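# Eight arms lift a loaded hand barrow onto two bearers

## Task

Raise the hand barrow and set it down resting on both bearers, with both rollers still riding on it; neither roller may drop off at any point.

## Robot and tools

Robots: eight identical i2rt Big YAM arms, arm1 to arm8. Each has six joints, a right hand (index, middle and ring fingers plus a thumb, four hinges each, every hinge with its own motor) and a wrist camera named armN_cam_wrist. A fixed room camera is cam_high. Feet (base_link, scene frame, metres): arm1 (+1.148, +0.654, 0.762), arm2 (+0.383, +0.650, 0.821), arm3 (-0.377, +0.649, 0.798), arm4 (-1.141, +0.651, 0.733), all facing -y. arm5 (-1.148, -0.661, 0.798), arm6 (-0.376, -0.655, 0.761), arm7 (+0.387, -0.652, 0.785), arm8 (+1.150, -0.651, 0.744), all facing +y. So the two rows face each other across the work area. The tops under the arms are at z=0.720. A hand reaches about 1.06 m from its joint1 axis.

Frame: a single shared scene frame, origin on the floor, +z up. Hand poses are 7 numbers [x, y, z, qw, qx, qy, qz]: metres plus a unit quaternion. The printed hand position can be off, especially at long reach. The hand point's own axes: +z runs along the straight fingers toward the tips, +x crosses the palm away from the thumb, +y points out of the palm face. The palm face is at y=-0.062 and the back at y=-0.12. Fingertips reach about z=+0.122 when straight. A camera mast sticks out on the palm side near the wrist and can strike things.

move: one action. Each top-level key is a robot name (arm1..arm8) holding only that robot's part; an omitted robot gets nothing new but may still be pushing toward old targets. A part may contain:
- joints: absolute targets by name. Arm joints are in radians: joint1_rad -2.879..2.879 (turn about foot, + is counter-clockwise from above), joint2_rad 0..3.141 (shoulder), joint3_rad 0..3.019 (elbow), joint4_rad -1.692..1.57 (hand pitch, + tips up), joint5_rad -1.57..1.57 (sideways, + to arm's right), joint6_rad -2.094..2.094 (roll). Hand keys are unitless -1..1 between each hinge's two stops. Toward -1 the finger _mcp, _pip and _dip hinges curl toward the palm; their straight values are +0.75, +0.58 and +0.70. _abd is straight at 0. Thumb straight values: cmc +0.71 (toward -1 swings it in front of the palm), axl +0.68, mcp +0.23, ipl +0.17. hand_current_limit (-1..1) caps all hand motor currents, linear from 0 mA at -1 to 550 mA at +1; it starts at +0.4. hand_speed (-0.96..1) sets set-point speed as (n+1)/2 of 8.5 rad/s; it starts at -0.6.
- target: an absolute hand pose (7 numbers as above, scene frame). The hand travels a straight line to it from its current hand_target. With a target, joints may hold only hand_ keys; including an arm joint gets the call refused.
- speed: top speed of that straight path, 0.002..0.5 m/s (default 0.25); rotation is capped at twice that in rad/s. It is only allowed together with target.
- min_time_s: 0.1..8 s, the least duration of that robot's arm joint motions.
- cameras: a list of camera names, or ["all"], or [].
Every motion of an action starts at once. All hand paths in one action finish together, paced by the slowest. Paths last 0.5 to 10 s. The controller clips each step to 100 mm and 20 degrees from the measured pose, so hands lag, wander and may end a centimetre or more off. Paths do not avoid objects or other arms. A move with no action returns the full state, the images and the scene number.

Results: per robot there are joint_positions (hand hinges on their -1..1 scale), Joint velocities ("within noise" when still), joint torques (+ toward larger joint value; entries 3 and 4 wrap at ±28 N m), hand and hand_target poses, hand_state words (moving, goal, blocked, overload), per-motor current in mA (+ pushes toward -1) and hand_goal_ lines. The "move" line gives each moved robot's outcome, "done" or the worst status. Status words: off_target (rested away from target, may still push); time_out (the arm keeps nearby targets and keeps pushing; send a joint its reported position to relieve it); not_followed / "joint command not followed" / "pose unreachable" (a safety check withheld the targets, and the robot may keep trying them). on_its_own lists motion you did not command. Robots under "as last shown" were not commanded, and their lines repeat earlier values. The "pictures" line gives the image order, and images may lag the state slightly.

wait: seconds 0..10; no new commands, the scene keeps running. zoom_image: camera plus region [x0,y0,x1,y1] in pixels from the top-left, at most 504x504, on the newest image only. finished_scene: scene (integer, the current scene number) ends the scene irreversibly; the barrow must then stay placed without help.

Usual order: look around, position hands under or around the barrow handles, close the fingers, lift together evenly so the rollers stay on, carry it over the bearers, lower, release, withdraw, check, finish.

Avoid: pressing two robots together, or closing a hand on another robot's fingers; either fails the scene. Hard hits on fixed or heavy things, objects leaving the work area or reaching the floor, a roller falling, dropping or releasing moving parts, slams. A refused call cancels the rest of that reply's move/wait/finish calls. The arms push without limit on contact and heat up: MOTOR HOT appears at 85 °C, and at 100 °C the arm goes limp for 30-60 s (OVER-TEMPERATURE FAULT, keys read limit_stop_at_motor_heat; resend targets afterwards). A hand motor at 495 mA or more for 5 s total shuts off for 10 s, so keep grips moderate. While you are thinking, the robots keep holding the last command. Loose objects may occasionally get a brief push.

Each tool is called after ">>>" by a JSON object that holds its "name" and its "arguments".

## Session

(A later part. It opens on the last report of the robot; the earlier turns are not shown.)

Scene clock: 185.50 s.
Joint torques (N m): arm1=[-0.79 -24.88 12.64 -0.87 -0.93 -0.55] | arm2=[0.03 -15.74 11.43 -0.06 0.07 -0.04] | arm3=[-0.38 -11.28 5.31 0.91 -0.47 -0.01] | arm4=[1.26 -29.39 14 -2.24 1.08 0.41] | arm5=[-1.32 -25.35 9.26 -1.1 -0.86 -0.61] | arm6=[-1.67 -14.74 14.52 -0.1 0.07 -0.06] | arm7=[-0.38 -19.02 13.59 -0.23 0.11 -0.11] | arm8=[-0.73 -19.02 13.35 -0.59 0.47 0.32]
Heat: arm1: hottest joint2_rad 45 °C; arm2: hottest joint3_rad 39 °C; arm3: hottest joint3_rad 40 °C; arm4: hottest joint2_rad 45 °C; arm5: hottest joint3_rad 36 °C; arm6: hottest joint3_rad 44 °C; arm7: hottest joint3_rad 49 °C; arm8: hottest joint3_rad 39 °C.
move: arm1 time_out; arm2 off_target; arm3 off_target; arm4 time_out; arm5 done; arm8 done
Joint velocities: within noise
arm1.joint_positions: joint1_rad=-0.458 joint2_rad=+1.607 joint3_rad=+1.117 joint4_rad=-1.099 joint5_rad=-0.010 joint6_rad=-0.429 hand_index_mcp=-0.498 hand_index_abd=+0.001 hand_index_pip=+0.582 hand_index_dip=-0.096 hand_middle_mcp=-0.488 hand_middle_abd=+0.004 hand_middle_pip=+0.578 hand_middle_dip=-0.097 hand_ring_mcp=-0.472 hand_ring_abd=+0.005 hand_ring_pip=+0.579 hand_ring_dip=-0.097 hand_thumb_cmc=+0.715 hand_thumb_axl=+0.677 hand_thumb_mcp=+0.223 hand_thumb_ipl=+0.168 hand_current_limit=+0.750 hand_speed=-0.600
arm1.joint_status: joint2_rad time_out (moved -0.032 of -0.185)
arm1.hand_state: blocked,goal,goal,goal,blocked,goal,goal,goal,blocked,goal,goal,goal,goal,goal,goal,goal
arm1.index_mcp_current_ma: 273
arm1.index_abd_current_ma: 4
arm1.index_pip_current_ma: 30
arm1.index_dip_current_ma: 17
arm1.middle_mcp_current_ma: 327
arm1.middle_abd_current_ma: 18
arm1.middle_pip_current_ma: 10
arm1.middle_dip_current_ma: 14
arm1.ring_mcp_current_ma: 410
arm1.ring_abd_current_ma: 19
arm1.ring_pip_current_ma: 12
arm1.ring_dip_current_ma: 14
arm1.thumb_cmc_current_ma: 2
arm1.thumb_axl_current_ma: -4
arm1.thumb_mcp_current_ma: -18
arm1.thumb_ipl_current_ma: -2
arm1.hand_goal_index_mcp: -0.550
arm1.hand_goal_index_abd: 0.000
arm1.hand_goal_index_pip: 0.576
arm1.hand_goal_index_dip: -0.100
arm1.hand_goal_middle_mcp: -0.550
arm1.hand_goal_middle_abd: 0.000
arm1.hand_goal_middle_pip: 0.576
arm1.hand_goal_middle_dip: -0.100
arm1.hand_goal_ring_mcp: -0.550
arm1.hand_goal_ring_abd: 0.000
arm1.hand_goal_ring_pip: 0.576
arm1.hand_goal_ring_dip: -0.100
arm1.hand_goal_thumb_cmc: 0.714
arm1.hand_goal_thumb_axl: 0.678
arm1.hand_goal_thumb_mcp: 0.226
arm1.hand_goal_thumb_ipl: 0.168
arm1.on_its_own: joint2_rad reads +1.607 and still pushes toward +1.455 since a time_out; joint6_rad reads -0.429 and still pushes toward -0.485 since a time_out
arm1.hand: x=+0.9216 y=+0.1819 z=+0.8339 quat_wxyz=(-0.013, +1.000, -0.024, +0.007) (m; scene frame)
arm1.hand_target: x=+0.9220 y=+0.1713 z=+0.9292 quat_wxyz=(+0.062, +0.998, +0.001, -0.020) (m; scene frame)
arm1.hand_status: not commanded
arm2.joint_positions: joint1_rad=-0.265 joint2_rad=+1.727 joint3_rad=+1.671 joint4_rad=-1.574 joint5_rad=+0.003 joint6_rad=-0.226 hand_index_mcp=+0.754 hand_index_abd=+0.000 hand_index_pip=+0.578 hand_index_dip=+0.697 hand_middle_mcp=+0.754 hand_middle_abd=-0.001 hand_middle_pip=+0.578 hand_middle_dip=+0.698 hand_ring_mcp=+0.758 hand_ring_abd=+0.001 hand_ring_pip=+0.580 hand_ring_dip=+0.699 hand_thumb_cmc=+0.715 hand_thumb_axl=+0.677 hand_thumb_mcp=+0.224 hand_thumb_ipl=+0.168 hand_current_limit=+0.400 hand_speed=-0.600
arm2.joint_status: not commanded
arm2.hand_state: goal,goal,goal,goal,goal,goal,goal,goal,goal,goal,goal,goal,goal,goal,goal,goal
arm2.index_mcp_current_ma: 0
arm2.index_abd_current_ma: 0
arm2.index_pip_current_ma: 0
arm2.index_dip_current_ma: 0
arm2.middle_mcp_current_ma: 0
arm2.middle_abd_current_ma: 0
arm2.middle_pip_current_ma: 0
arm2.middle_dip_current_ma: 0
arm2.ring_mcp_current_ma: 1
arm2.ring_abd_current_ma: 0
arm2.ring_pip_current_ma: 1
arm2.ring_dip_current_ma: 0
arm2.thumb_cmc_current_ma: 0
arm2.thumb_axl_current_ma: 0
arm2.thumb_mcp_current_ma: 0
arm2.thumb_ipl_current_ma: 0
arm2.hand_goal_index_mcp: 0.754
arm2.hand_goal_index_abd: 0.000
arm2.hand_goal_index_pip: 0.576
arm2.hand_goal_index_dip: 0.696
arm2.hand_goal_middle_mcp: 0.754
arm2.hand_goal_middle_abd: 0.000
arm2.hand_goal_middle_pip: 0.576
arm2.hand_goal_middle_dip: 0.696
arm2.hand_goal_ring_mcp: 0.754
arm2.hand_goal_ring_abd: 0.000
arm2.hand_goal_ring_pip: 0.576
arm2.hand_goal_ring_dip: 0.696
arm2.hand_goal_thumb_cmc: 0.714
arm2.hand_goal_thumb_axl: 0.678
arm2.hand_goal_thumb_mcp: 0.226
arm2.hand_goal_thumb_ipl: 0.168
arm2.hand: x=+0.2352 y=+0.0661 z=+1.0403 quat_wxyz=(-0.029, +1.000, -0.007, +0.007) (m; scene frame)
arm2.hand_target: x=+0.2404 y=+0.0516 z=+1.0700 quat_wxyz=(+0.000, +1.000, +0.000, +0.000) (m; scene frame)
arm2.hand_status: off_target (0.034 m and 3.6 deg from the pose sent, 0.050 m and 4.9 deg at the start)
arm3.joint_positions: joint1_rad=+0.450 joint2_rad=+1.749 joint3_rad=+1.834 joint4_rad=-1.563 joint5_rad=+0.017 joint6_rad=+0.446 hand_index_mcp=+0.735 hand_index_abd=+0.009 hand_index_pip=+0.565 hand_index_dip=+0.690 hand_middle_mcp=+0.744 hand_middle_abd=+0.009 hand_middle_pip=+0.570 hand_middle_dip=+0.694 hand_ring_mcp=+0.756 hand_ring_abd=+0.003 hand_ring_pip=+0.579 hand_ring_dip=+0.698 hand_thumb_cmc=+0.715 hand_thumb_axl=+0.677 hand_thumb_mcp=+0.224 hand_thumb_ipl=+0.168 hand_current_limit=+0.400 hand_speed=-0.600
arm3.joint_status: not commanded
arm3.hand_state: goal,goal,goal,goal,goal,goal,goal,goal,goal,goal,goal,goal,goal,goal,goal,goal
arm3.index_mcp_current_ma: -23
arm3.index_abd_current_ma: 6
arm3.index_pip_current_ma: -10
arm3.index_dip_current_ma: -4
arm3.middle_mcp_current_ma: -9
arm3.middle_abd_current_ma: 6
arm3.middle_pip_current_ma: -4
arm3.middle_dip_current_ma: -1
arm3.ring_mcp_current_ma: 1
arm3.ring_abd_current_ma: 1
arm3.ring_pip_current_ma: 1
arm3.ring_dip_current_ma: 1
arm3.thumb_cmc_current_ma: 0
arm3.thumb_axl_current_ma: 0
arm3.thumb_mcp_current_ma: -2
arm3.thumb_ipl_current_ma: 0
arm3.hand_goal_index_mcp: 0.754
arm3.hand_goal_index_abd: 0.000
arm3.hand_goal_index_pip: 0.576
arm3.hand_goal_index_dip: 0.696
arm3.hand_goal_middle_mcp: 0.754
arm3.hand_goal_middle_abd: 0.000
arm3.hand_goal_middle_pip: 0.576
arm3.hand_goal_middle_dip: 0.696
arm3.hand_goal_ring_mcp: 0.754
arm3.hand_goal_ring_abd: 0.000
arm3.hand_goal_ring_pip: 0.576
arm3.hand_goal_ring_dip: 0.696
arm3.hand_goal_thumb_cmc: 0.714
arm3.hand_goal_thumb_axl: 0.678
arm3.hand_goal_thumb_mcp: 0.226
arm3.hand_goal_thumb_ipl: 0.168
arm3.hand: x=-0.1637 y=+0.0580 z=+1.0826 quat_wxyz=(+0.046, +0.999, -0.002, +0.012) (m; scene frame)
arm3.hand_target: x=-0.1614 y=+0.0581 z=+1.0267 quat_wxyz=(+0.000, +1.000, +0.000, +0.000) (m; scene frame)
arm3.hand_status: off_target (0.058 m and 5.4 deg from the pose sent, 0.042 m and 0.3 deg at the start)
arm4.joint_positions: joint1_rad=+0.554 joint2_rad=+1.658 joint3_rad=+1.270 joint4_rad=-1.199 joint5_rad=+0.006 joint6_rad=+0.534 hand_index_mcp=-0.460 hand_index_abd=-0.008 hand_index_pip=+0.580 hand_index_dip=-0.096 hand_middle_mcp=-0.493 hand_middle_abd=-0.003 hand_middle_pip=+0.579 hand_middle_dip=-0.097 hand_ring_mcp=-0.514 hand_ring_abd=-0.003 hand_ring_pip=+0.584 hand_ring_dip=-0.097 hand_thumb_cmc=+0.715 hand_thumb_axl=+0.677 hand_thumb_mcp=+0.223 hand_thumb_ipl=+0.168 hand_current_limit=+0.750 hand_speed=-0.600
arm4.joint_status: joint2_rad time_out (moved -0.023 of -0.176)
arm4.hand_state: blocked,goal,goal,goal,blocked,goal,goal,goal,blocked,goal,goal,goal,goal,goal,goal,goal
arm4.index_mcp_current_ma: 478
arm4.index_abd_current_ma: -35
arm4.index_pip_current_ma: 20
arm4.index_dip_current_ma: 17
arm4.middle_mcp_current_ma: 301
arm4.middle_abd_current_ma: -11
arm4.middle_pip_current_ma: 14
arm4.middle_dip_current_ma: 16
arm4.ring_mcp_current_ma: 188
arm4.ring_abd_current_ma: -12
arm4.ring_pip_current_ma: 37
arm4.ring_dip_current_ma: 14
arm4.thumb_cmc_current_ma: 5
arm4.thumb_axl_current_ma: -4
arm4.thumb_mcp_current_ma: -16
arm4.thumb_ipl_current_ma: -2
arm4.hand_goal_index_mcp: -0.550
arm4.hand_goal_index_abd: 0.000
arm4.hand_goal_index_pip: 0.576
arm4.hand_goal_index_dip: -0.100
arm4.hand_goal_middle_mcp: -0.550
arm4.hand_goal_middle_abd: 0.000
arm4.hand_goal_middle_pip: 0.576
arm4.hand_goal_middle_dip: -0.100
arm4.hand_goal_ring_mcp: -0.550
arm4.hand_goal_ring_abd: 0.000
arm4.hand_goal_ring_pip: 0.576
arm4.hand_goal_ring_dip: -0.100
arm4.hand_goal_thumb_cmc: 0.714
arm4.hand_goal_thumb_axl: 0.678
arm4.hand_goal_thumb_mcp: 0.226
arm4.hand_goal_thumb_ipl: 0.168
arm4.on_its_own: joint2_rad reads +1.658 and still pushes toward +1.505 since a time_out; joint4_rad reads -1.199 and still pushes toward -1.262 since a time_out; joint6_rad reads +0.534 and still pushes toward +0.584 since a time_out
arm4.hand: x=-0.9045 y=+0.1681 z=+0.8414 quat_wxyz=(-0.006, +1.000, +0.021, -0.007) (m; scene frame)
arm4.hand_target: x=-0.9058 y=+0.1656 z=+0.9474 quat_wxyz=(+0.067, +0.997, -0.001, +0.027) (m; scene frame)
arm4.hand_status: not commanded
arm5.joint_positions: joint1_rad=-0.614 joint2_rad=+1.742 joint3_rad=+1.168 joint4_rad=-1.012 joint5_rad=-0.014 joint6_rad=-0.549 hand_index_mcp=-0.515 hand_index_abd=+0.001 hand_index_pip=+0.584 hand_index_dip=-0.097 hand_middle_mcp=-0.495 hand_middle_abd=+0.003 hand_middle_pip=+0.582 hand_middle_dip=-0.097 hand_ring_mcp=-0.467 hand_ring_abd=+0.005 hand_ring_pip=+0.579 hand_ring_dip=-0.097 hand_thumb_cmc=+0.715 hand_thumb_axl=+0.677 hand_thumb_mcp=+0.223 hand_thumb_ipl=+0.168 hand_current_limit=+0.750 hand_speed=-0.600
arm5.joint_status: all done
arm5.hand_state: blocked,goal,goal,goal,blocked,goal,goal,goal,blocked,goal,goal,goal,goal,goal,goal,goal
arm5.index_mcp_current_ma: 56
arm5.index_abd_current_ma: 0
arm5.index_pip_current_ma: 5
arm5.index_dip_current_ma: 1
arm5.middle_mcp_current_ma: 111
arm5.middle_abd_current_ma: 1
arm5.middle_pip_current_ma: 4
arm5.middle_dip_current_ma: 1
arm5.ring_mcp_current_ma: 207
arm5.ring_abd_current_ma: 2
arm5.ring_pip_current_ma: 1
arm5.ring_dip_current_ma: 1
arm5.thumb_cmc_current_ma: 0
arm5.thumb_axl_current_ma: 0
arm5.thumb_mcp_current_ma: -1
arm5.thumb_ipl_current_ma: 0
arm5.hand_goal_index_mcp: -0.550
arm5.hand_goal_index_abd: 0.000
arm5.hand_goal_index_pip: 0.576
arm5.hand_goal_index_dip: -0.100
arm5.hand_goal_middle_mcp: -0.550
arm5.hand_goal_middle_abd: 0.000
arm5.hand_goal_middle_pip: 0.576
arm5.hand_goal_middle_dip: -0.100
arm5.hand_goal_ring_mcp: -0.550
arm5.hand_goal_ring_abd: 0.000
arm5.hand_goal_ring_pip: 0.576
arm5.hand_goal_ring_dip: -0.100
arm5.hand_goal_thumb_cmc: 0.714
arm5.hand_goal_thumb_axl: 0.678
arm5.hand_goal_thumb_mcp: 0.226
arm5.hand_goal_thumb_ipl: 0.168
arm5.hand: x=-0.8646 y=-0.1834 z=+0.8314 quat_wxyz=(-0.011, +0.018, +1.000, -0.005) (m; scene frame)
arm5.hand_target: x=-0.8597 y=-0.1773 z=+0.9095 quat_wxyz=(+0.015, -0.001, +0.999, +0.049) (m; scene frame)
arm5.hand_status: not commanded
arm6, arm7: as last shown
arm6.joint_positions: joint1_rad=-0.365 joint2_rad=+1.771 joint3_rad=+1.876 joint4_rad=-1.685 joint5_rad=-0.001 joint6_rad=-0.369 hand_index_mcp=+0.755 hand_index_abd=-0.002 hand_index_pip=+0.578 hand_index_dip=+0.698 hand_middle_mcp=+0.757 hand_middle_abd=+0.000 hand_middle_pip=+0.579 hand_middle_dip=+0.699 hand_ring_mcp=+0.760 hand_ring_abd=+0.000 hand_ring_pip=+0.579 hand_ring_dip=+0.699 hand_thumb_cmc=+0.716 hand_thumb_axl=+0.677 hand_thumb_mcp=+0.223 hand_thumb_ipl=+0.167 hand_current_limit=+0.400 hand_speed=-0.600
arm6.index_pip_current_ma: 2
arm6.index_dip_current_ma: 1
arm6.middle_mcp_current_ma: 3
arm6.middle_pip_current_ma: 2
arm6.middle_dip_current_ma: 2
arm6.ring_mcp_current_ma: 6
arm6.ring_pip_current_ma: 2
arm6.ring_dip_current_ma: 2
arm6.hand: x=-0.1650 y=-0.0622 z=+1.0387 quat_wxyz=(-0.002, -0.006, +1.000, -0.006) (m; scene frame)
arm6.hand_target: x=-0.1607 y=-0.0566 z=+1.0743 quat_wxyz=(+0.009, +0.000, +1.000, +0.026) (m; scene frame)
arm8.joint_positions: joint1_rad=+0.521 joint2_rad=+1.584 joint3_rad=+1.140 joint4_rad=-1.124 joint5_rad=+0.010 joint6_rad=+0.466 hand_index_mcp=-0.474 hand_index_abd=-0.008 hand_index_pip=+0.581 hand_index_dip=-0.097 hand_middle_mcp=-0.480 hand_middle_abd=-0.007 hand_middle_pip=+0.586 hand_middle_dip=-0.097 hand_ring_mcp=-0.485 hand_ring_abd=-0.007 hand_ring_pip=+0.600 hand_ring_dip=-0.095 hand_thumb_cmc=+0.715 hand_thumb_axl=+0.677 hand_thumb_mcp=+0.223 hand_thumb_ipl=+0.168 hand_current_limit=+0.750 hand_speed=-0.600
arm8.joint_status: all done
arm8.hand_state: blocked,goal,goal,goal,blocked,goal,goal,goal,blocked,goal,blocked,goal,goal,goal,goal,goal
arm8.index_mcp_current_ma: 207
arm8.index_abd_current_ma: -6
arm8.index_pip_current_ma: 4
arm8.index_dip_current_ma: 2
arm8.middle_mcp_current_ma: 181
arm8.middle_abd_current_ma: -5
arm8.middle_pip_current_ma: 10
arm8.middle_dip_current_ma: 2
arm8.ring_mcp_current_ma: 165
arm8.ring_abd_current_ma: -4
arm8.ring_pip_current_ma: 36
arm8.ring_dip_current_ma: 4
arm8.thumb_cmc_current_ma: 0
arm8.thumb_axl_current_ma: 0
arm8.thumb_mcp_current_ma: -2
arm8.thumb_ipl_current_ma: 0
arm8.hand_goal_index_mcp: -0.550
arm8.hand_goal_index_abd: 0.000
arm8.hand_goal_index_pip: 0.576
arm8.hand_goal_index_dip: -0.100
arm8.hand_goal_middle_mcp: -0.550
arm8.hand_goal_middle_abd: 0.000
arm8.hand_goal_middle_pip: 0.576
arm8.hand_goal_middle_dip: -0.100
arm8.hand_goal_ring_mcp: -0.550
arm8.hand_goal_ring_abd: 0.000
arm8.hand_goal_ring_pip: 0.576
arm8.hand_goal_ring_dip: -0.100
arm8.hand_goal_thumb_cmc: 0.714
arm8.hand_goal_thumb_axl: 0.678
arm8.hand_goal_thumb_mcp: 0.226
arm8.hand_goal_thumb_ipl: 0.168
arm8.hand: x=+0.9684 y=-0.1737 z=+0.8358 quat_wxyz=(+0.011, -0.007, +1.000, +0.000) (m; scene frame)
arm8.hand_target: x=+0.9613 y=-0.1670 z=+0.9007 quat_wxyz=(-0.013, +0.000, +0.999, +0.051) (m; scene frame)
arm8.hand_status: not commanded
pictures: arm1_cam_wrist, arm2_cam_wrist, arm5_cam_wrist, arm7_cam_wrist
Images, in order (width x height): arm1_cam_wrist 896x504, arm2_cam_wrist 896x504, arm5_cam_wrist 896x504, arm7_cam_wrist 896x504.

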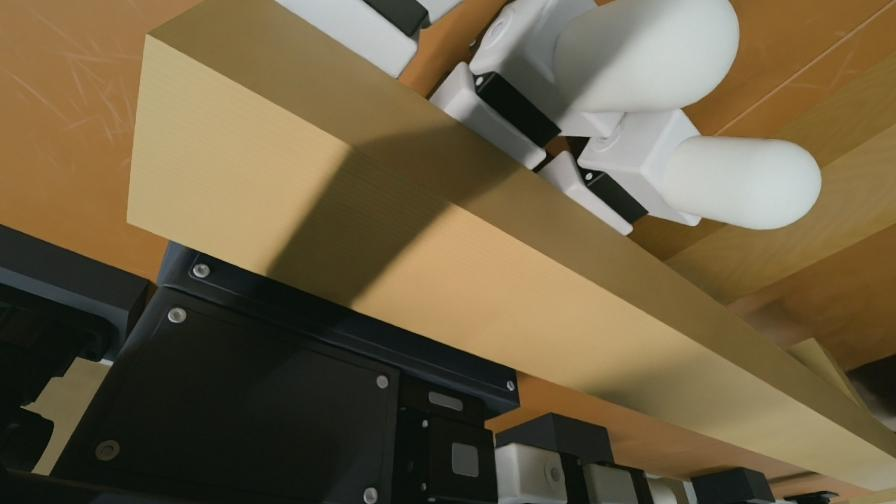

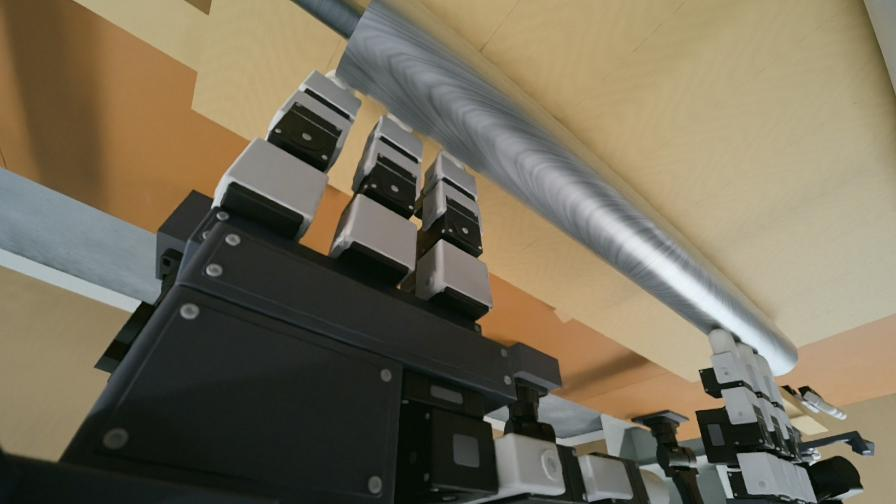

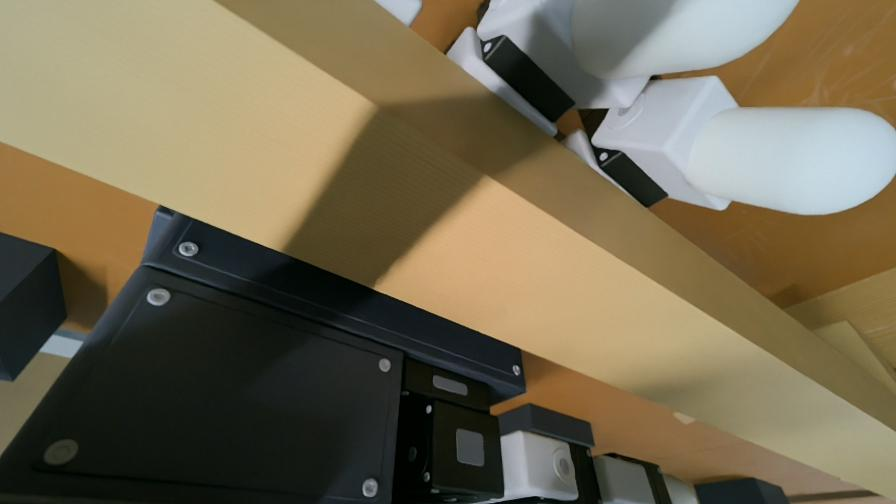

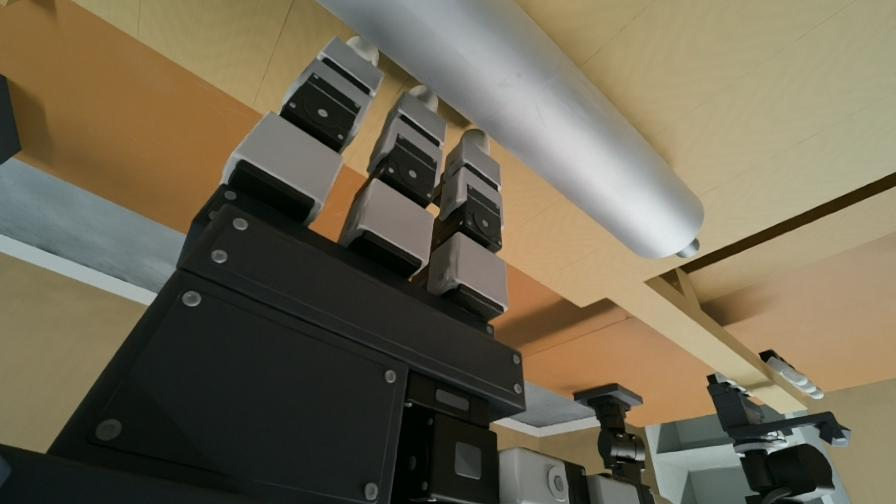

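>>> {"name": "move", "arguments": {"arm3": {"target": [-0.16, 0.095, 1.115, 0, 1, 0, 0], "speed": 0.15}, "cameras": ["arm2_cam_wrist"]}}

>>> {"name": "move", "arguments": {"arm3": {"target": [-0.16, 0.090, 1.030, 0, 1, 0, 0], "speed": 0.15}, "cameras": ["arm2_cam_wrist", "arm3_cam_wrist", "arm7_cam_wrist", "cam_high"]}}

Scene clock: 189.27 s.
Joint torques (N m): arm1=[-0.67 -23.47 12.74 -0.62 -0.87 -0.54] | arm2=[0.03 -15.79 11.21 0.18 0.03 -0.04] | arm3=[0.03 -17.85 10.74 0.18 0.14 0.14] | arm4=[0.97 -26.93 14.11 -1.73 1 0.39] | arm5=[-1.32 -24.06 9.39 -1.06 -0.61 -0.61] | arm6=[-1.73 -14.51 14.52 -0.12 0.08 -0.06] | arm7=[-0.26 -18.84 13.45 -0.17 0.1 -0.11] | arm8=[-0.73 -18.73 13.38 -0.57 0.45 0.31]
Heat: arm1: hottest joint2_rad 45 °C; arm2: hottest joint3_rad 39 °C; arm3: hottest joint3_rad 40 °C; arm4: hottest joint2_rad 46 °C; arm5: hottest joint3_rad 36 °C; arm6: hottest joint3_rad 45 °C; arm7: hottest joint3_rad 49 °C; arm8: hottest joint3_rad 39 °C.
move: arm3 off_target
Joint velocities: within noise
arm1, arm2, arm4, arm5, arm6, arm7, arm8: as last shown
arm1.joint_positions: joint1_rad=-0.458 joint2_rad=+1.590 joint3_rad=+1.117 joint4_rad=-1.105 joint5_rad=-0.011 joint6_rad=-0.431 hand_index_mcp=-0.490 hand_index_abd=+0.006 hand_index_pip=+0.586 hand_index_dip=-0.096 hand_middle_mcp=-0.482 hand_middle_abd=+0.009 hand_middle_pip=+0.583 hand_middle_dip=-0.097 hand_ring_mcp=-0.472 hand_ring_abd=+0.008 hand_ring_pip=+0.579 hand_ring_dip=-0.097 hand_thumb_cmc=+0.715 hand_thumb_axl=+0.677 hand_thumb_mcp=+0.223 hand_thumb_ipl=+0.168 hand_current_limit=+0.750 hand_speed=-0.600
arm1.index_mcp_current_ma: 313
arm1.index_abd_current_ma: 23
arm1.index_pip_current_ma: 47
arm1.middle_mcp_current_ma: 357
arm1.middle_abd_current_ma: 36
arm1.middle_pip_current_ma: 31
arm1.ring_abd_current_ma: 31
arm1.on_its_own: joint6_rad reads -0.431 and still pushes toward -0.485 since a time_out
arm1.hand: x=+0.9221 y=+0.1822 z=+0.8420 quat_wxyz=(-0.007, +1.000, -0.024, +0.005) (m; scene frame)
arm1.hand_target: x=+0.9221 y=+0.1712 z=+0.9293 quat_wxyz=(+0.062, +0.998, +0.001, -0.020) (m; scene frame)
arm2.joint_positions: joint1_rad=-0.265 joint2_rad=+1.727 joint3_rad=+1.674 joint4_rad=-1.581 joint5_rad=+0.004 joint6_rad=-0.226 hand_index_mcp=+0.754 hand_index_abd=+0.000 hand_index_pip=+0.578 hand_index_dip=+0.697 hand_middle_mcp=+0.754 hand_middle_abd=-0.001 hand_middle_pip=+0.578 hand_middle_dip=+0.698 hand_ring_mcp=+0.754 hand_ring_abd=+0.001 hand_ring_pip=+0.578 hand_ring_dip=+0.699 hand_thumb_cmc=+0.715 hand_thumb_axl=+0.677 hand_thumb_mcp=+0.223 hand_thumb_ipl=+0.168 hand_current_limit=+0.400 hand_speed=-0.600
arm2.ring_mcp_current_ma: 0
arm2.ring_pip_current_ma: 0
arm2.hand: x=+0.2353 y=+0.0672 z=+1.0410 quat_wxyz=(-0.032, +0.999, -0.007, +0.007) (m; scene frame)
arm2.hand_target: x=+0.2403 y=+0.0515 z=+1.0701 quat_wxyz=(+0.000, +1.000, +0.000, +0.000) (m; scene frame)
arm3.joint_positions: joint1_rad=+0.475 joint2_rad=+1.723 joint3_rad=+1.847 joint4_rad=-1.691 joint5_rad=+0.005 joint6_rad=+0.462 hand_index_mcp=+0.750 hand_index_abd=-0.003 hand_index_pip=+0.573 hand_index_dip=+0.693 hand_middle_mcp=+0.752 hand_middle_abd=+0.002 hand_middle_pip=+0.573 hand_middle_dip=+0.694 hand_ring_mcp=+0.755 hand_ring_abd=+0.003 hand_ring_pip=+0.578 hand_ring_dip=+0.698 hand_thumb_cmc=+0.715 hand_thumb_axl=+0.677 hand_thumb_mcp=+0.223 hand_thumb_ipl=+0.168 hand_current_limit=+0.400 hand_speed=-0.600
arm3.joint_status: not commanded
arm3.hand_state: goal,goal,goal,goal,goal,goal,goal,goal,goal,goal,goal,goal,goal,goal,goal,goal
arm3.index_mcp_current_ma: -3
arm3.index_abd_current_ma: -1
arm3.index_pip_current_ma: -1
arm3.index_dip_current_ma: -1
arm3.middle_mcp_current_ma: -1
arm3.middle_abd_current_ma: 1
arm3.middle_pip_current_ma: -1
arm3.middle_dip_current_ma: -1
arm3.ring_mcp_current_ma: 0
arm3.ring_abd_current_ma: 1
arm3.ring_pip_current_ma: 1
arm3.ring_dip_current_ma: 1
arm3.thumb_cmc_current_ma: 0
arm3.thumb_axl_current_ma: 0
arm3.thumb_mcp_current_ma: -2
arm3.thumb_ipl_current_ma: 0
arm3.hand_goal_index_mcp: 0.754
arm3.hand_goal_index_abd: 0.000
arm3.hand_goal_index_pip: 0.576
arm3.hand_goal_index_dip: 0.696
arm3.hand_goal_middle_mcp: 0.754
arm3.hand_goal_middle_abd: 0.000
arm3.hand_goal_middle_pip: 0.576
arm3.hand_goal_middle_dip: 0.696
arm3.hand_goal_ring_mcp: 0.754
arm3.hand_goal_ring_abd: 0.000
arm3.hand_goal_ring_pip: 0.576
arm3.hand_goal_ring_dip: 0.696
arm3.hand_goal_thumb_cmc: 0.714
arm3.hand_goal_thumb_axl: 0.678
arm3.hand_goal_thumb_mcp: 0.226
arm3.hand_goal_thumb_ipl: 0.168
arm3.hand: x=-0.1629 y=+0.0939 z=+1.0930 quat_wxyz=(+0.003, +1.000, +0.003, -0.001) (m; scene frame)
arm3.hand_target: x=-0.1602 y=+0.0955 z=+1.1143 quat_wxyz=(+0.019, +1.000, +0.001, +0.007) (m; scene frame)
arm3.hand_status: off_target (0.022 m and 0.5 deg from the pose sent, 0.049 m and 5.4 deg at the start; a joint's target at an end of its range on 28 of 43 steps)
arm4.joint_positions: joint1_rad=+0.554 joint2_rad=+1.633 joint3_rad=+1.270 joint4_rad=-1.210 joint5_rad=+0.009 joint6_rad=+0.535 hand_index_mcp=-0.460 hand_index_abd=-0.008 hand_index_pip=+0.580 hand_index_dip=-0.096 hand_middle_mcp=-0.484 hand_middle_abd=-0.009 hand_middle_pip=+0.584 hand_middle_dip=-0.097 hand_ring_mcp=-0.501 hand_ring_abd=-0.006 hand_ring_pip=+0.588 hand_ring_dip=-0.097 hand_thumb_cmc=+0.715 hand_thumb_axl=+0.677 hand_thumb_mcp=+0.223 hand_thumb_ipl=+0.168 hand_current_limit=+0.750 hand_speed=-0.600
arm4.middle_mcp_current_ma: 347
arm4.middle_abd_current_ma: -40
arm4.middle_pip_current_ma: 37
arm4.ring_mcp_current_ma: 259
arm4.ring_abd_current_ma: -24
arm4.ring_pip_current_ma: 56
arm4.on_its_own: joint6_rad reads +0.535 and still pushes toward +0.584 since a time_out
arm4.hand: x=-0.9061 y=+0.1696 z=+0.8536 quat_wxyz=(+0.001, +1.000, +0.021, -0.004) (m; scene frame)
arm5.joint_positions: joint1_rad=-0.614 joint2_rad=+1.728 joint3_rad=+1.168 joint4_rad=-1.012 joint5_rad=-0.019 joint6_rad=-0.549 hand_index_mcp=-0.509 hand_index_abd=+0.003 hand_index_pip=+0.584 hand_index_dip=-0.097 hand_middle_mcp=-0.492 hand_middle_abd=+0.004 hand_middle_pip=+0.582 hand_middle_dip=-0.097 hand_ring_mcp=-0.467 hand_ring_abd=+0.005 hand_ring_pip=+0.579 hand_ring_dip=-0.097 hand_thumb_cmc=+0.715 hand_thumb_axl=+0.677 hand_thumb_mcp=+0.223 hand_thumb_ipl=+0.168 hand_current_limit=+0.750 hand_speed=-0.600
arm5.index_mcp_current_ma: 70
arm5.index_abd_current_ma: 1
arm5.middle_mcp_current_ma: 119
arm5.middle_abd_current_ma: 2
arm5.hand: x=-0.8646 y=-0.1818 z=+0.8391 quat_wxyz=(-0.009, +0.018, +1.000, +0.002) (m; scene frame)
arm5.hand_target: x=-0.8597 y=-0.1773 z=+0.9096 quat_wxyz=(+0.016, -0.001, +0.999, +0.049) (m; scene frame)
arm6.joint_positions: joint1_rad=-0.365 joint2_rad=+1.771 joint3_rad=+1.876 joint4_rad=-1.685 joint5_rad=-0.001 joint6_rad=-0.369 hand_index_mcp=+0.755 hand_index_abd=-0.002 hand_index_pip=+0.578 hand_index_dip=+0.698 hand_middle_mcp=+0.758 hand_middle_abd=+0.000 hand_middle_pip=+0.579 hand_middle_dip=+0.699 hand_ring_mcp=+0.761 hand_ring_abd=+0.000 hand_ring_pip=+0.579 hand_ring_dip=+0.699 hand_thumb_cmc=+0.716 hand_thumb_axl=+0.677 hand_thumb_mcp=+0.223 hand_thumb_ipl=+0.167 hand_current_limit=+0.400 hand_speed=-0.600
arm6.ring_mcp_current_ma: 7
arm6.hand_target: x=-0.1607 y=-0.0566 z=+1.0742 quat_wxyz=(+0.009, +0.000, +1.000, +0.026) (m; scene frame)
arm7.joint_positions: joint1_rad=+0.506 joint2_rad=+1.870 joint3_rad=+1.957 joint4_rad=-1.673 joint5_rad=-0.007 joint6_rad=+0.504 hand_index_mcp=+0.754 hand_index_abd=+0.001 hand_index_pip=+0.577 hand_index_dip=+0.696 hand_middle_mcp=+0.754 hand_middle_abd=+0.001 hand_middle_pip=+0.577 hand_middle_dip=+0.696 hand_ring_mcp=+0.754 hand_ring_abd=+0.002 hand_ring_pip=+0.578 hand_ring_dip=+0.697 hand_thumb_cmc=+0.714 hand_thumb_axl=+0.677 hand_thumb_mcp=+0.223 hand_thumb_ipl=+0.168 hand_current_limit=+0.400 hand_speed=-0.600
arm7.hand: x=+0.1326 y=-0.0628 z=+1.0401 quat_wxyz=(+0.006, +0.003, +1.000, -0.007) (m; scene frame)
arm7.hand_target: x=+0.1308 y=-0.0567 z=+1.0744 quat_wxyz=(-0.008, -0.001, +1.000, +0.021) (m; scene frame)
arm8.joint_positions: joint1_rad=+0.521 joint2_rad=+1.578 joint3_rad=+1.140 joint4_rad=-1.124 joint5_rad=+0.010 joint6_rad=+0.467 hand_index_mcp=-0.474 hand_index_abd=-0.008 hand_index_pip=+0.581 hand_index_dip=-0.097 hand_middle_mcp=-0.480 hand_middle_abd=-0.007 hand_middle_pip=+0.586 hand_middle_dip=-0.097 hand_ring_mcp=-0.485 hand_ring_abd=-0.007 hand_ring_pip=+0.600 hand_ring_dip=-0.095 hand_thumb_cmc=+0.715 hand_thumb_axl=+0.677 hand_thumb_mcp=+0.223 hand_thumb_ipl=+0.168 hand_current_limit=+0.750 hand_speed=-0.600
arm8.hand: x=+0.9685 y=-0.1734 z=+0.8386 quat_wxyz=(+0.010, -0.007, +1.000, +0.003) (m; scene frame)
pictures: arm2_cam_wrist
Images, in order (width x height): arm2_cam_wrist 896x504.

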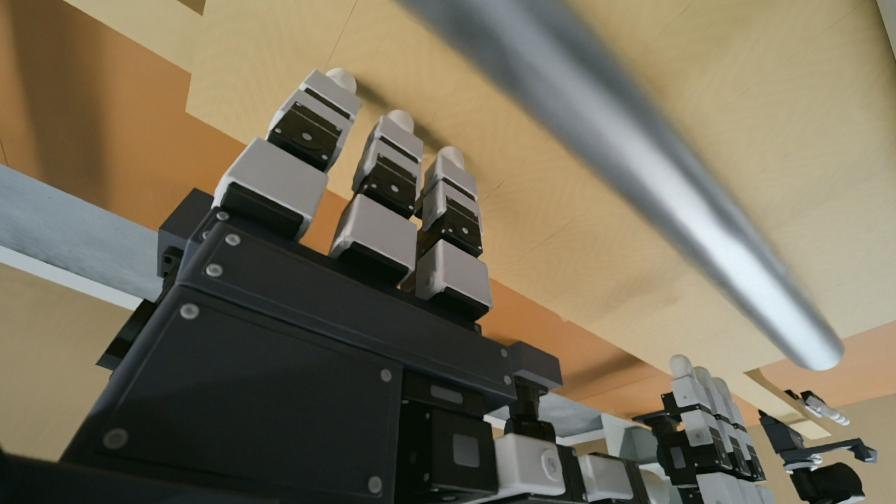

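Scene clock: 190.57 s.
Joint torques (N m): arm1=[-0.85 -22.89 12.78 -0.31 -0.85 -0.51] | arm2=[0.03 -15.62 11.18 0.18 0.03 -0.04] | arm3=[-0.62 -15.5 8.57 0.96 0.12 0.11] | arm4=[1.2 -26.17 14.12 -1.31 0.94 0.37] | arm5=[-1.26 -24.12 9.36 -1.03 -0.69 -0.61] | arm6=[-1.67 -14.56 14.5 -0.13 0.06 -0.06] | arm7=[-0.32 -18.84 13.46 -0.16 0.1 -0.12] | arm8=[-0.79 -18.61 13.38 -0.58 0.46 0.3]
Heat: arm1: hottest joint2_rad 45 °C; arm2: hottest joint3_rad 39 °C; arm3: hottest joint3_rad 40 °C; arm4: hottest joint2_rad 46 °C; arm5: hottest joint3_rad 36 °C; arm6: hottest joint3_rad 45 °C; arm7: hottest joint3_rad 49 °C; arm8: hottest joint3_rad 39 °C.
move: arm3 done
Joint velocities: within noise
arm1, arm2, arm4, arm5, arm6, arm7, arm8: as last shown
arm1.joint_positions: joint1_rad=-0.459 joint2_rad=+1.583 joint3_rad=+1.117 joint4_rad=-1.112 joint5_rad=-0.012 joint6_rad=-0.433 hand_index_mcp=-0.487 hand_index_abd=+0.007 hand_index_pip=+0.589 hand_index_dip=-0.097 hand_middle_mcp=-0.479 hand_middle_abd=+0.009 hand_middle_pip=+0.585 hand_middle_dip=-0.097 hand_ring_mcp=-0.470 hand_ring_abd=+0.012 hand_ring_pip=+0.582 hand_ring_dip=-0.097 hand_thumb_cmc=+0.715 hand_thumb_axl=+0.677 hand_thumb_mcp=+0.223 hand_thumb_ipl=+0.168 hand_current_limit=+0.750 hand_speed=-0.600
arm1.index_mcp_current_ma: 328
arm1.index_abd_current_ma: 28
arm1.index_pip_current_ma: 61
arm1.index_dip_current_ma: 16
arm1.middle_mcp_current_ma: 374
arm1.middle_abd_current_ma: 38
arm1.middle_pip_current_ma: 44
arm1.ring_mcp_current_ma: 422
arm1.ring_abd_current_ma: 51
arm1.ring_pip_current_ma: 29
arm1.on_its_own: joint6_rad reads -0.433 and still pushes toward -0.485 since a time_out
arm1.hand: x=+0.9229 y=+0.1835 z=+0.8452 quat_wxyz=(-0.007, +1.000, -0.023, +0.005) (m; scene frame)
arm2.joint_positions: joint1_rad=-0.265 joint2_rad=+1.727 joint3_rad=+1.675 joint4_rad=-1.581 joint5_rad=+0.004 joint6_rad=-0.226 hand_index_mcp=+0.754 hand_index_abd=+0.000 hand_index_pip=+0.578 hand_index_dip=+0.697 hand_middle_mcp=+0.754 hand_middle_abd=-0.001 hand_middle_pip=+0.578 hand_middle_dip=+0.698 hand_ring_mcp=+0.754 hand_ring_abd=+0.001 hand_ring_pip=+0.578 hand_ring_dip=+0.699 hand_thumb_cmc=+0.715 hand_thumb_axl=+0.677 hand_thumb_mcp=+0.223 hand_thumb_ipl=+0.168 hand_current_limit=+0.400 hand_speed=-0.600
arm2.hand: x=+0.2352 y=+0.0669 z=+1.0415 quat_wxyz=(-0.031, +0.999, -0.007, +0.007) (m; scene frame)
arm3.joint_positions: joint1_rad=+0.475 joint2_rad=+1.723 joint3_rad=+1.696 joint4_rad=-1.550 joint5_rad=+0.001 joint6_rad=+0.462 hand_index_mcp=+0.750 hand_index_abd=-0.003 hand_index_pip=+0.573 hand_index_dip=+0.693 hand_middle_mcp=+0.752 hand_middle_abd=+0.002 hand_middle_pip=+0.573 hand_middle_dip=+0.694 hand_ring_mcp=+0.761 hand_ring_abd=+0.006 hand_ring_pip=+0.580 hand_ring_dip=+0.698 hand_thumb_cmc=+0.715 hand_thumb_axl=+0.677 hand_thumb_mcp=+0.223 hand_thumb_ipl=+0.168 hand_current_limit=+0.400 hand_speed=-0.600
arm3.joint_status: not commanded
arm3.hand_state: goal,goal,goal,goal,goal,goal,goal,goal,goal,goal,goal,goal,goal,goal,goal,goal
arm3.index_mcp_current_ma: -2
arm3.index_abd_current_ma: -1
arm3.index_pip_current_ma: -1
arm3.index_dip_current_ma: -1
arm3.middle_mcp_current_ma: -1
arm3.middle_abd_current_ma: 1
arm3.middle_pip_current_ma: -1
arm3.middle_dip_current_ma: -1
arm3.ring_mcp_current_ma: 5
arm3.ring_abd_current_ma: 3
arm3.ring_pip_current_ma: 2
arm3.ring_dip_current_ma: 1
arm3.thumb_cmc_current_ma: 0
arm3.thumb_axl_current_ma: 0
arm3.thumb_mcp_current_ma: -2
arm3.thumb_ipl_current_ma: 0
arm3.hand_goal_index_mcp: 0.754
arm3.hand_goal_index_abd: 0.000
arm3.hand_goal_index_pip: 0.576
arm3.hand_goal_index_dip: 0.696
arm3.hand_goal_middle_mcp: 0.754
arm3.hand_goal_middle_abd: 0.000
arm3.hand_goal_middle_pip: 0.576
arm3.hand_goal_middle_dip: 0.696
arm3.hand_goal_ring_mcp: 0.754
arm3.hand_goal_ring_abd: 0.000
arm3.hand_goal_ring_pip: 0.576
arm3.hand_goal_ring_dip: 0.696
arm3.hand_goal_thumb_cmc: 0.714
arm3.hand_goal_thumb_axl: 0.678
arm3.hand_goal_thumb_mcp: 0.226
arm3.hand_goal_thumb_ipl: 0.168
arm3.hand: x=-0.1622 y=+0.0941 z=+1.0344 quat_wxyz=(-0.003, +1.000, +0.003, -0.002) (m; scene frame)
arm3.hand_target: x=-0.1600 y=+0.0901 z=+1.0300 quat_wxyz=(+0.000, +1.000, +0.000, +0.000) (m; scene frame)
arm3.hand_status: done (0.006 m and 0.5 deg from the pose sent, 0.063 m and 0.5 deg at the start)
arm4.joint_positions: joint1_rad=+0.555 joint2_rad=+1.625 joint3_rad=+1.270 joint4_rad=-1.218 joint5_rad=+0.010 joint6_rad=+0.537 hand_index_mcp=-0.460 hand_index_abd=-0.008 hand_index_pip=+0.580 hand_index_dip=-0.096 hand_middle_mcp=-0.482 hand_middle_abd=-0.011 hand_middle_pip=+0.586 hand_middle_dip=-0.097 hand_ring_mcp=-0.498 hand_ring_abd=-0.007 hand_ring_pip=+0.590 hand_ring_dip=-0.097 hand_thumb_cmc=+0.715 hand_thumb_axl=+0.677 hand_thumb_mcp=+0.223 hand_thumb_ipl=+0.168 hand_current_limit=+0.750 hand_speed=-0.600
arm4.middle_mcp_current_ma: 360
arm4.middle_abd_current_ma: -45
arm4.middle_pip_current_ma: 50
arm4.middle_dip_current_ma: 15
arm4.ring_mcp_current_ma: 271
arm4.ring_abd_current_ma: -29
arm4.ring_pip_current_ma: 67
arm4.on_its_own: joint6_rad reads +0.537 and still pushes toward +0.584 since a time_out
arm4.hand: x=-0.9072 y=+0.1714 z=+0.8572 quat_wxyz=(+0.001, +1.000, +0.020, -0.005) (m; scene frame)
arm4.hand_target: x=-0.9057 y=+0.1656 z=+0.9475 quat_wxyz=(+0.067, +0.997, -0.001, +0.027) (m; scene frame)
arm5.joint_positions: joint1_rad=-0.614 joint2_rad=+1.728 joint3_rad=+1.168 joint4_rad=-1.013 joint5_rad=-0.017 joint6_rad=-0.549 hand_index_mcp=-0.509 hand_index_abd=+0.003 hand_index_pip=+0.584 hand_index_dip=-0.097 hand_middle_mcp=-0.491 hand_middle_abd=+0.004 hand_middle_pip=+0.582 hand_middle_dip=-0.097 hand_ring_mcp=-0.467 hand_ring_abd=+0.005 hand_ring_pip=+0.579 hand_ring_dip=-0.097 hand_thumb_cmc=+0.715 hand_thumb_axl=+0.677 hand_thumb_mcp=+0.223 hand_thumb_ipl=+0.168 hand_current_limit=+0.750 hand_speed=-0.600
arm5.middle_mcp_current_ma: 123
arm5.hand: x=-0.8645 y=-0.1821 z=+0.8390 quat_wxyz=(-0.008, +0.018, +1.000, +0.001) (m; scene frame)
arm6.joint_positions: joint1_rad=-0.365 joint2_rad=+1.770 joint3_rad=+1.876 joint4_rad=-1.685 joint5_rad=-0.001 joint6_rad=-0.369 hand_index_mcp=+0.762 hand_index_abd=-0.002 hand_index_pip=+0.583 hand_index_dip=+0.698 hand_middle_mcp=+0.763 hand_middle_abd=+0.000 hand_middle_pip=+0.582 hand_middle_dip=+0.699 hand_ring_mcp=+0.764 hand_ring_abd=+0.000 hand_ring_pip=+0.583 hand_ring_dip=+0.699 hand_thumb_cmc=+0.716 hand_thumb_axl=+0.677 hand_thumb_mcp=+0.223 hand_thumb_ipl=+0.167 hand_current_limit=+0.400 hand_speed=-0.600
arm6.index_mcp_current_ma: 9
arm6.index_pip_current_ma: 6
arm6.middle_mcp_current_ma: 11
arm6.middle_pip_current_ma: 6
arm6.ring_mcp_current_ma: 12
arm6.ring_pip_current_ma: 7
arm6.hand: x=-0.1650 y=-0.0625 z=+1.0396 quat_wxyz=(-0.001, -0.006, +1.000, -0.005) (m; scene frame)
arm6.hand_target: x=-0.1608 y=-0.0566 z=+1.0743 quat_wxyz=(+0.009, +0.000, +1.000, +0.026) (m; scene frame)
arm7.joint_positions: joint1_rad=+0.506 joint2_rad=+1.870 joint3_rad=+1.957 joint4_rad=-1.673 joint5_rad=-0.007 joint6_rad=+0.504 hand_index_mcp=+0.754 hand_index_abd=+0.001 hand_index_pip=+0.577 hand_index_dip=+0.696 hand_middle_mcp=+0.754 hand_middle_abd=+0.001 hand_middle_pip=+0.577 hand_middle_dip=+0.696 hand_ring_mcp=+0.755 hand_ring_abd=+0.002 hand_ring_pip=+0.578 hand_ring_dip=+0.697 hand_thumb_cmc=+0.714 hand_thumb_axl=+0.677 hand_thumb_mcp=+0.223 hand_thumb_ipl=+0.168 hand_current_limit=+0.400 hand_speed=-0.600
arm7.hand: x=+0.1325 y=-0.0629 z=+1.0403 quat_wxyz=(+0.006, +0.003, +1.000, -0.007) (m; scene frame)
arm7.hand_target: x=+0.1309 y=-0.0567 z=+1.0744 quat_wxyz=(-0.008, -0.001, +1.000, +0.021) (m; scene frame)
arm8.joint_positions: joint1_rad=+0.521 joint2_rad=+1.578 joint3_rad=+1.140 joint4_rad=-1.124 joint5_rad=+0.010 joint6_rad=+0.467 hand_index_mcp=-0.474 hand_index_abd=-0.008 hand_index_pip=+0.581 hand_index_dip=-0.097 hand_middle_mcp=-0.480 hand_middle_abd=-0.007 hand_middle_pip=+0.584 hand_middle_dip=-0.097 hand_ring_mcp=-0.485 hand_ring_abd=-0.007 hand_ring_pip=+0.597 hand_ring_dip=-0.095 hand_thumb_cmc=+0.715 hand_thumb_axl=+0.677 hand_thumb_mcp=+0.223 hand_thumb_ipl=+0.168 hand_current_limit=+0.750 hand_speed=-0.600
arm8.index_abd_current_ma: -5
arm8.middle_abd_current_ma: -4
arm8.middle_pip_current_ma: 7
arm8.ring_pip_current_ma: 29
arm8.hand: x=+0.9684 y=-0.1735 z=+0.8386 quat_wxyz=(+0.010, -0.007, +1.000, +0.003) (m; scene frame)
pictures: arm2_cam_wrist, arm3_cam_wrist, arm7_cam_wrist, cam_high
Images, in order (width x height): arm2_cam_wrist 896x504, arm3_cam_wrist 896x504, arm7_cam_wrist 896x504, cam_high 896x504.

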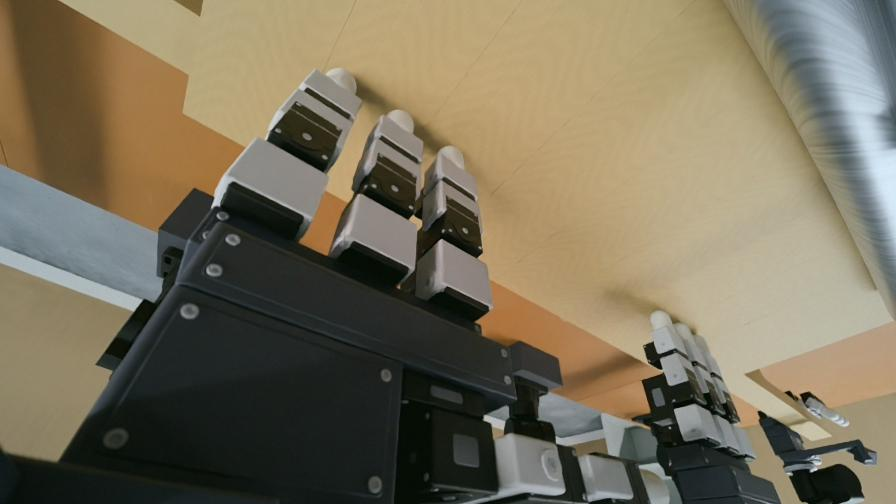

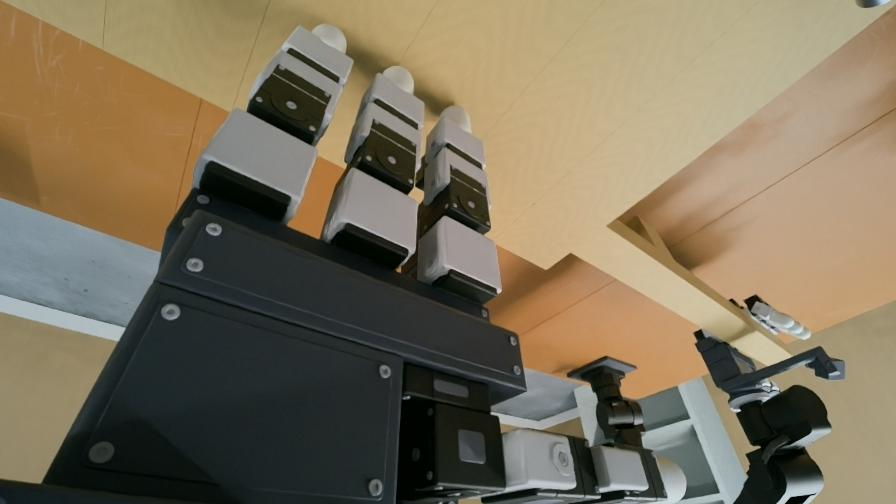

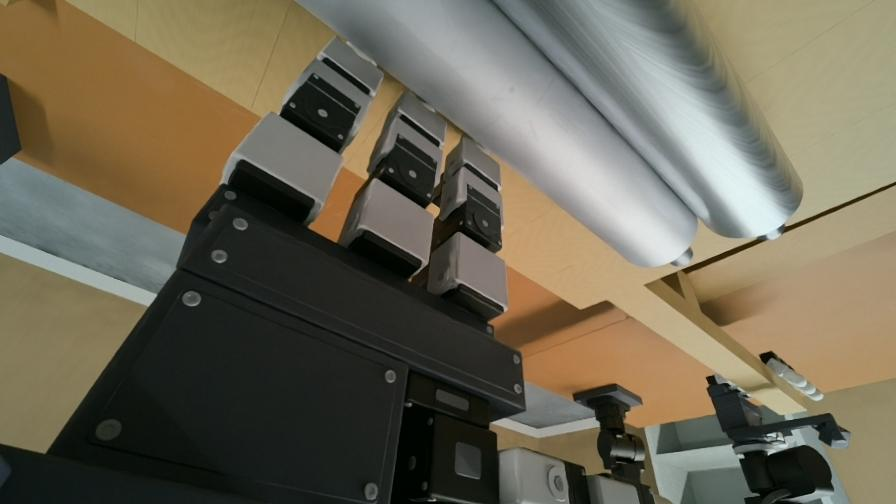

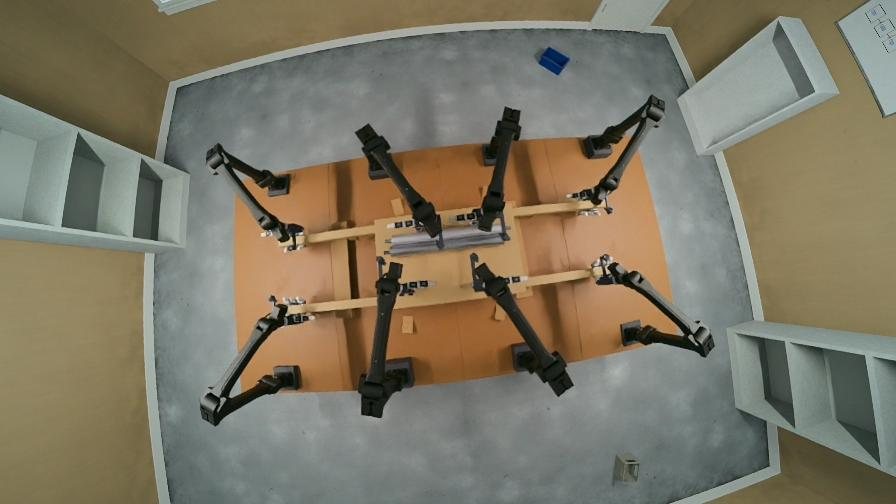

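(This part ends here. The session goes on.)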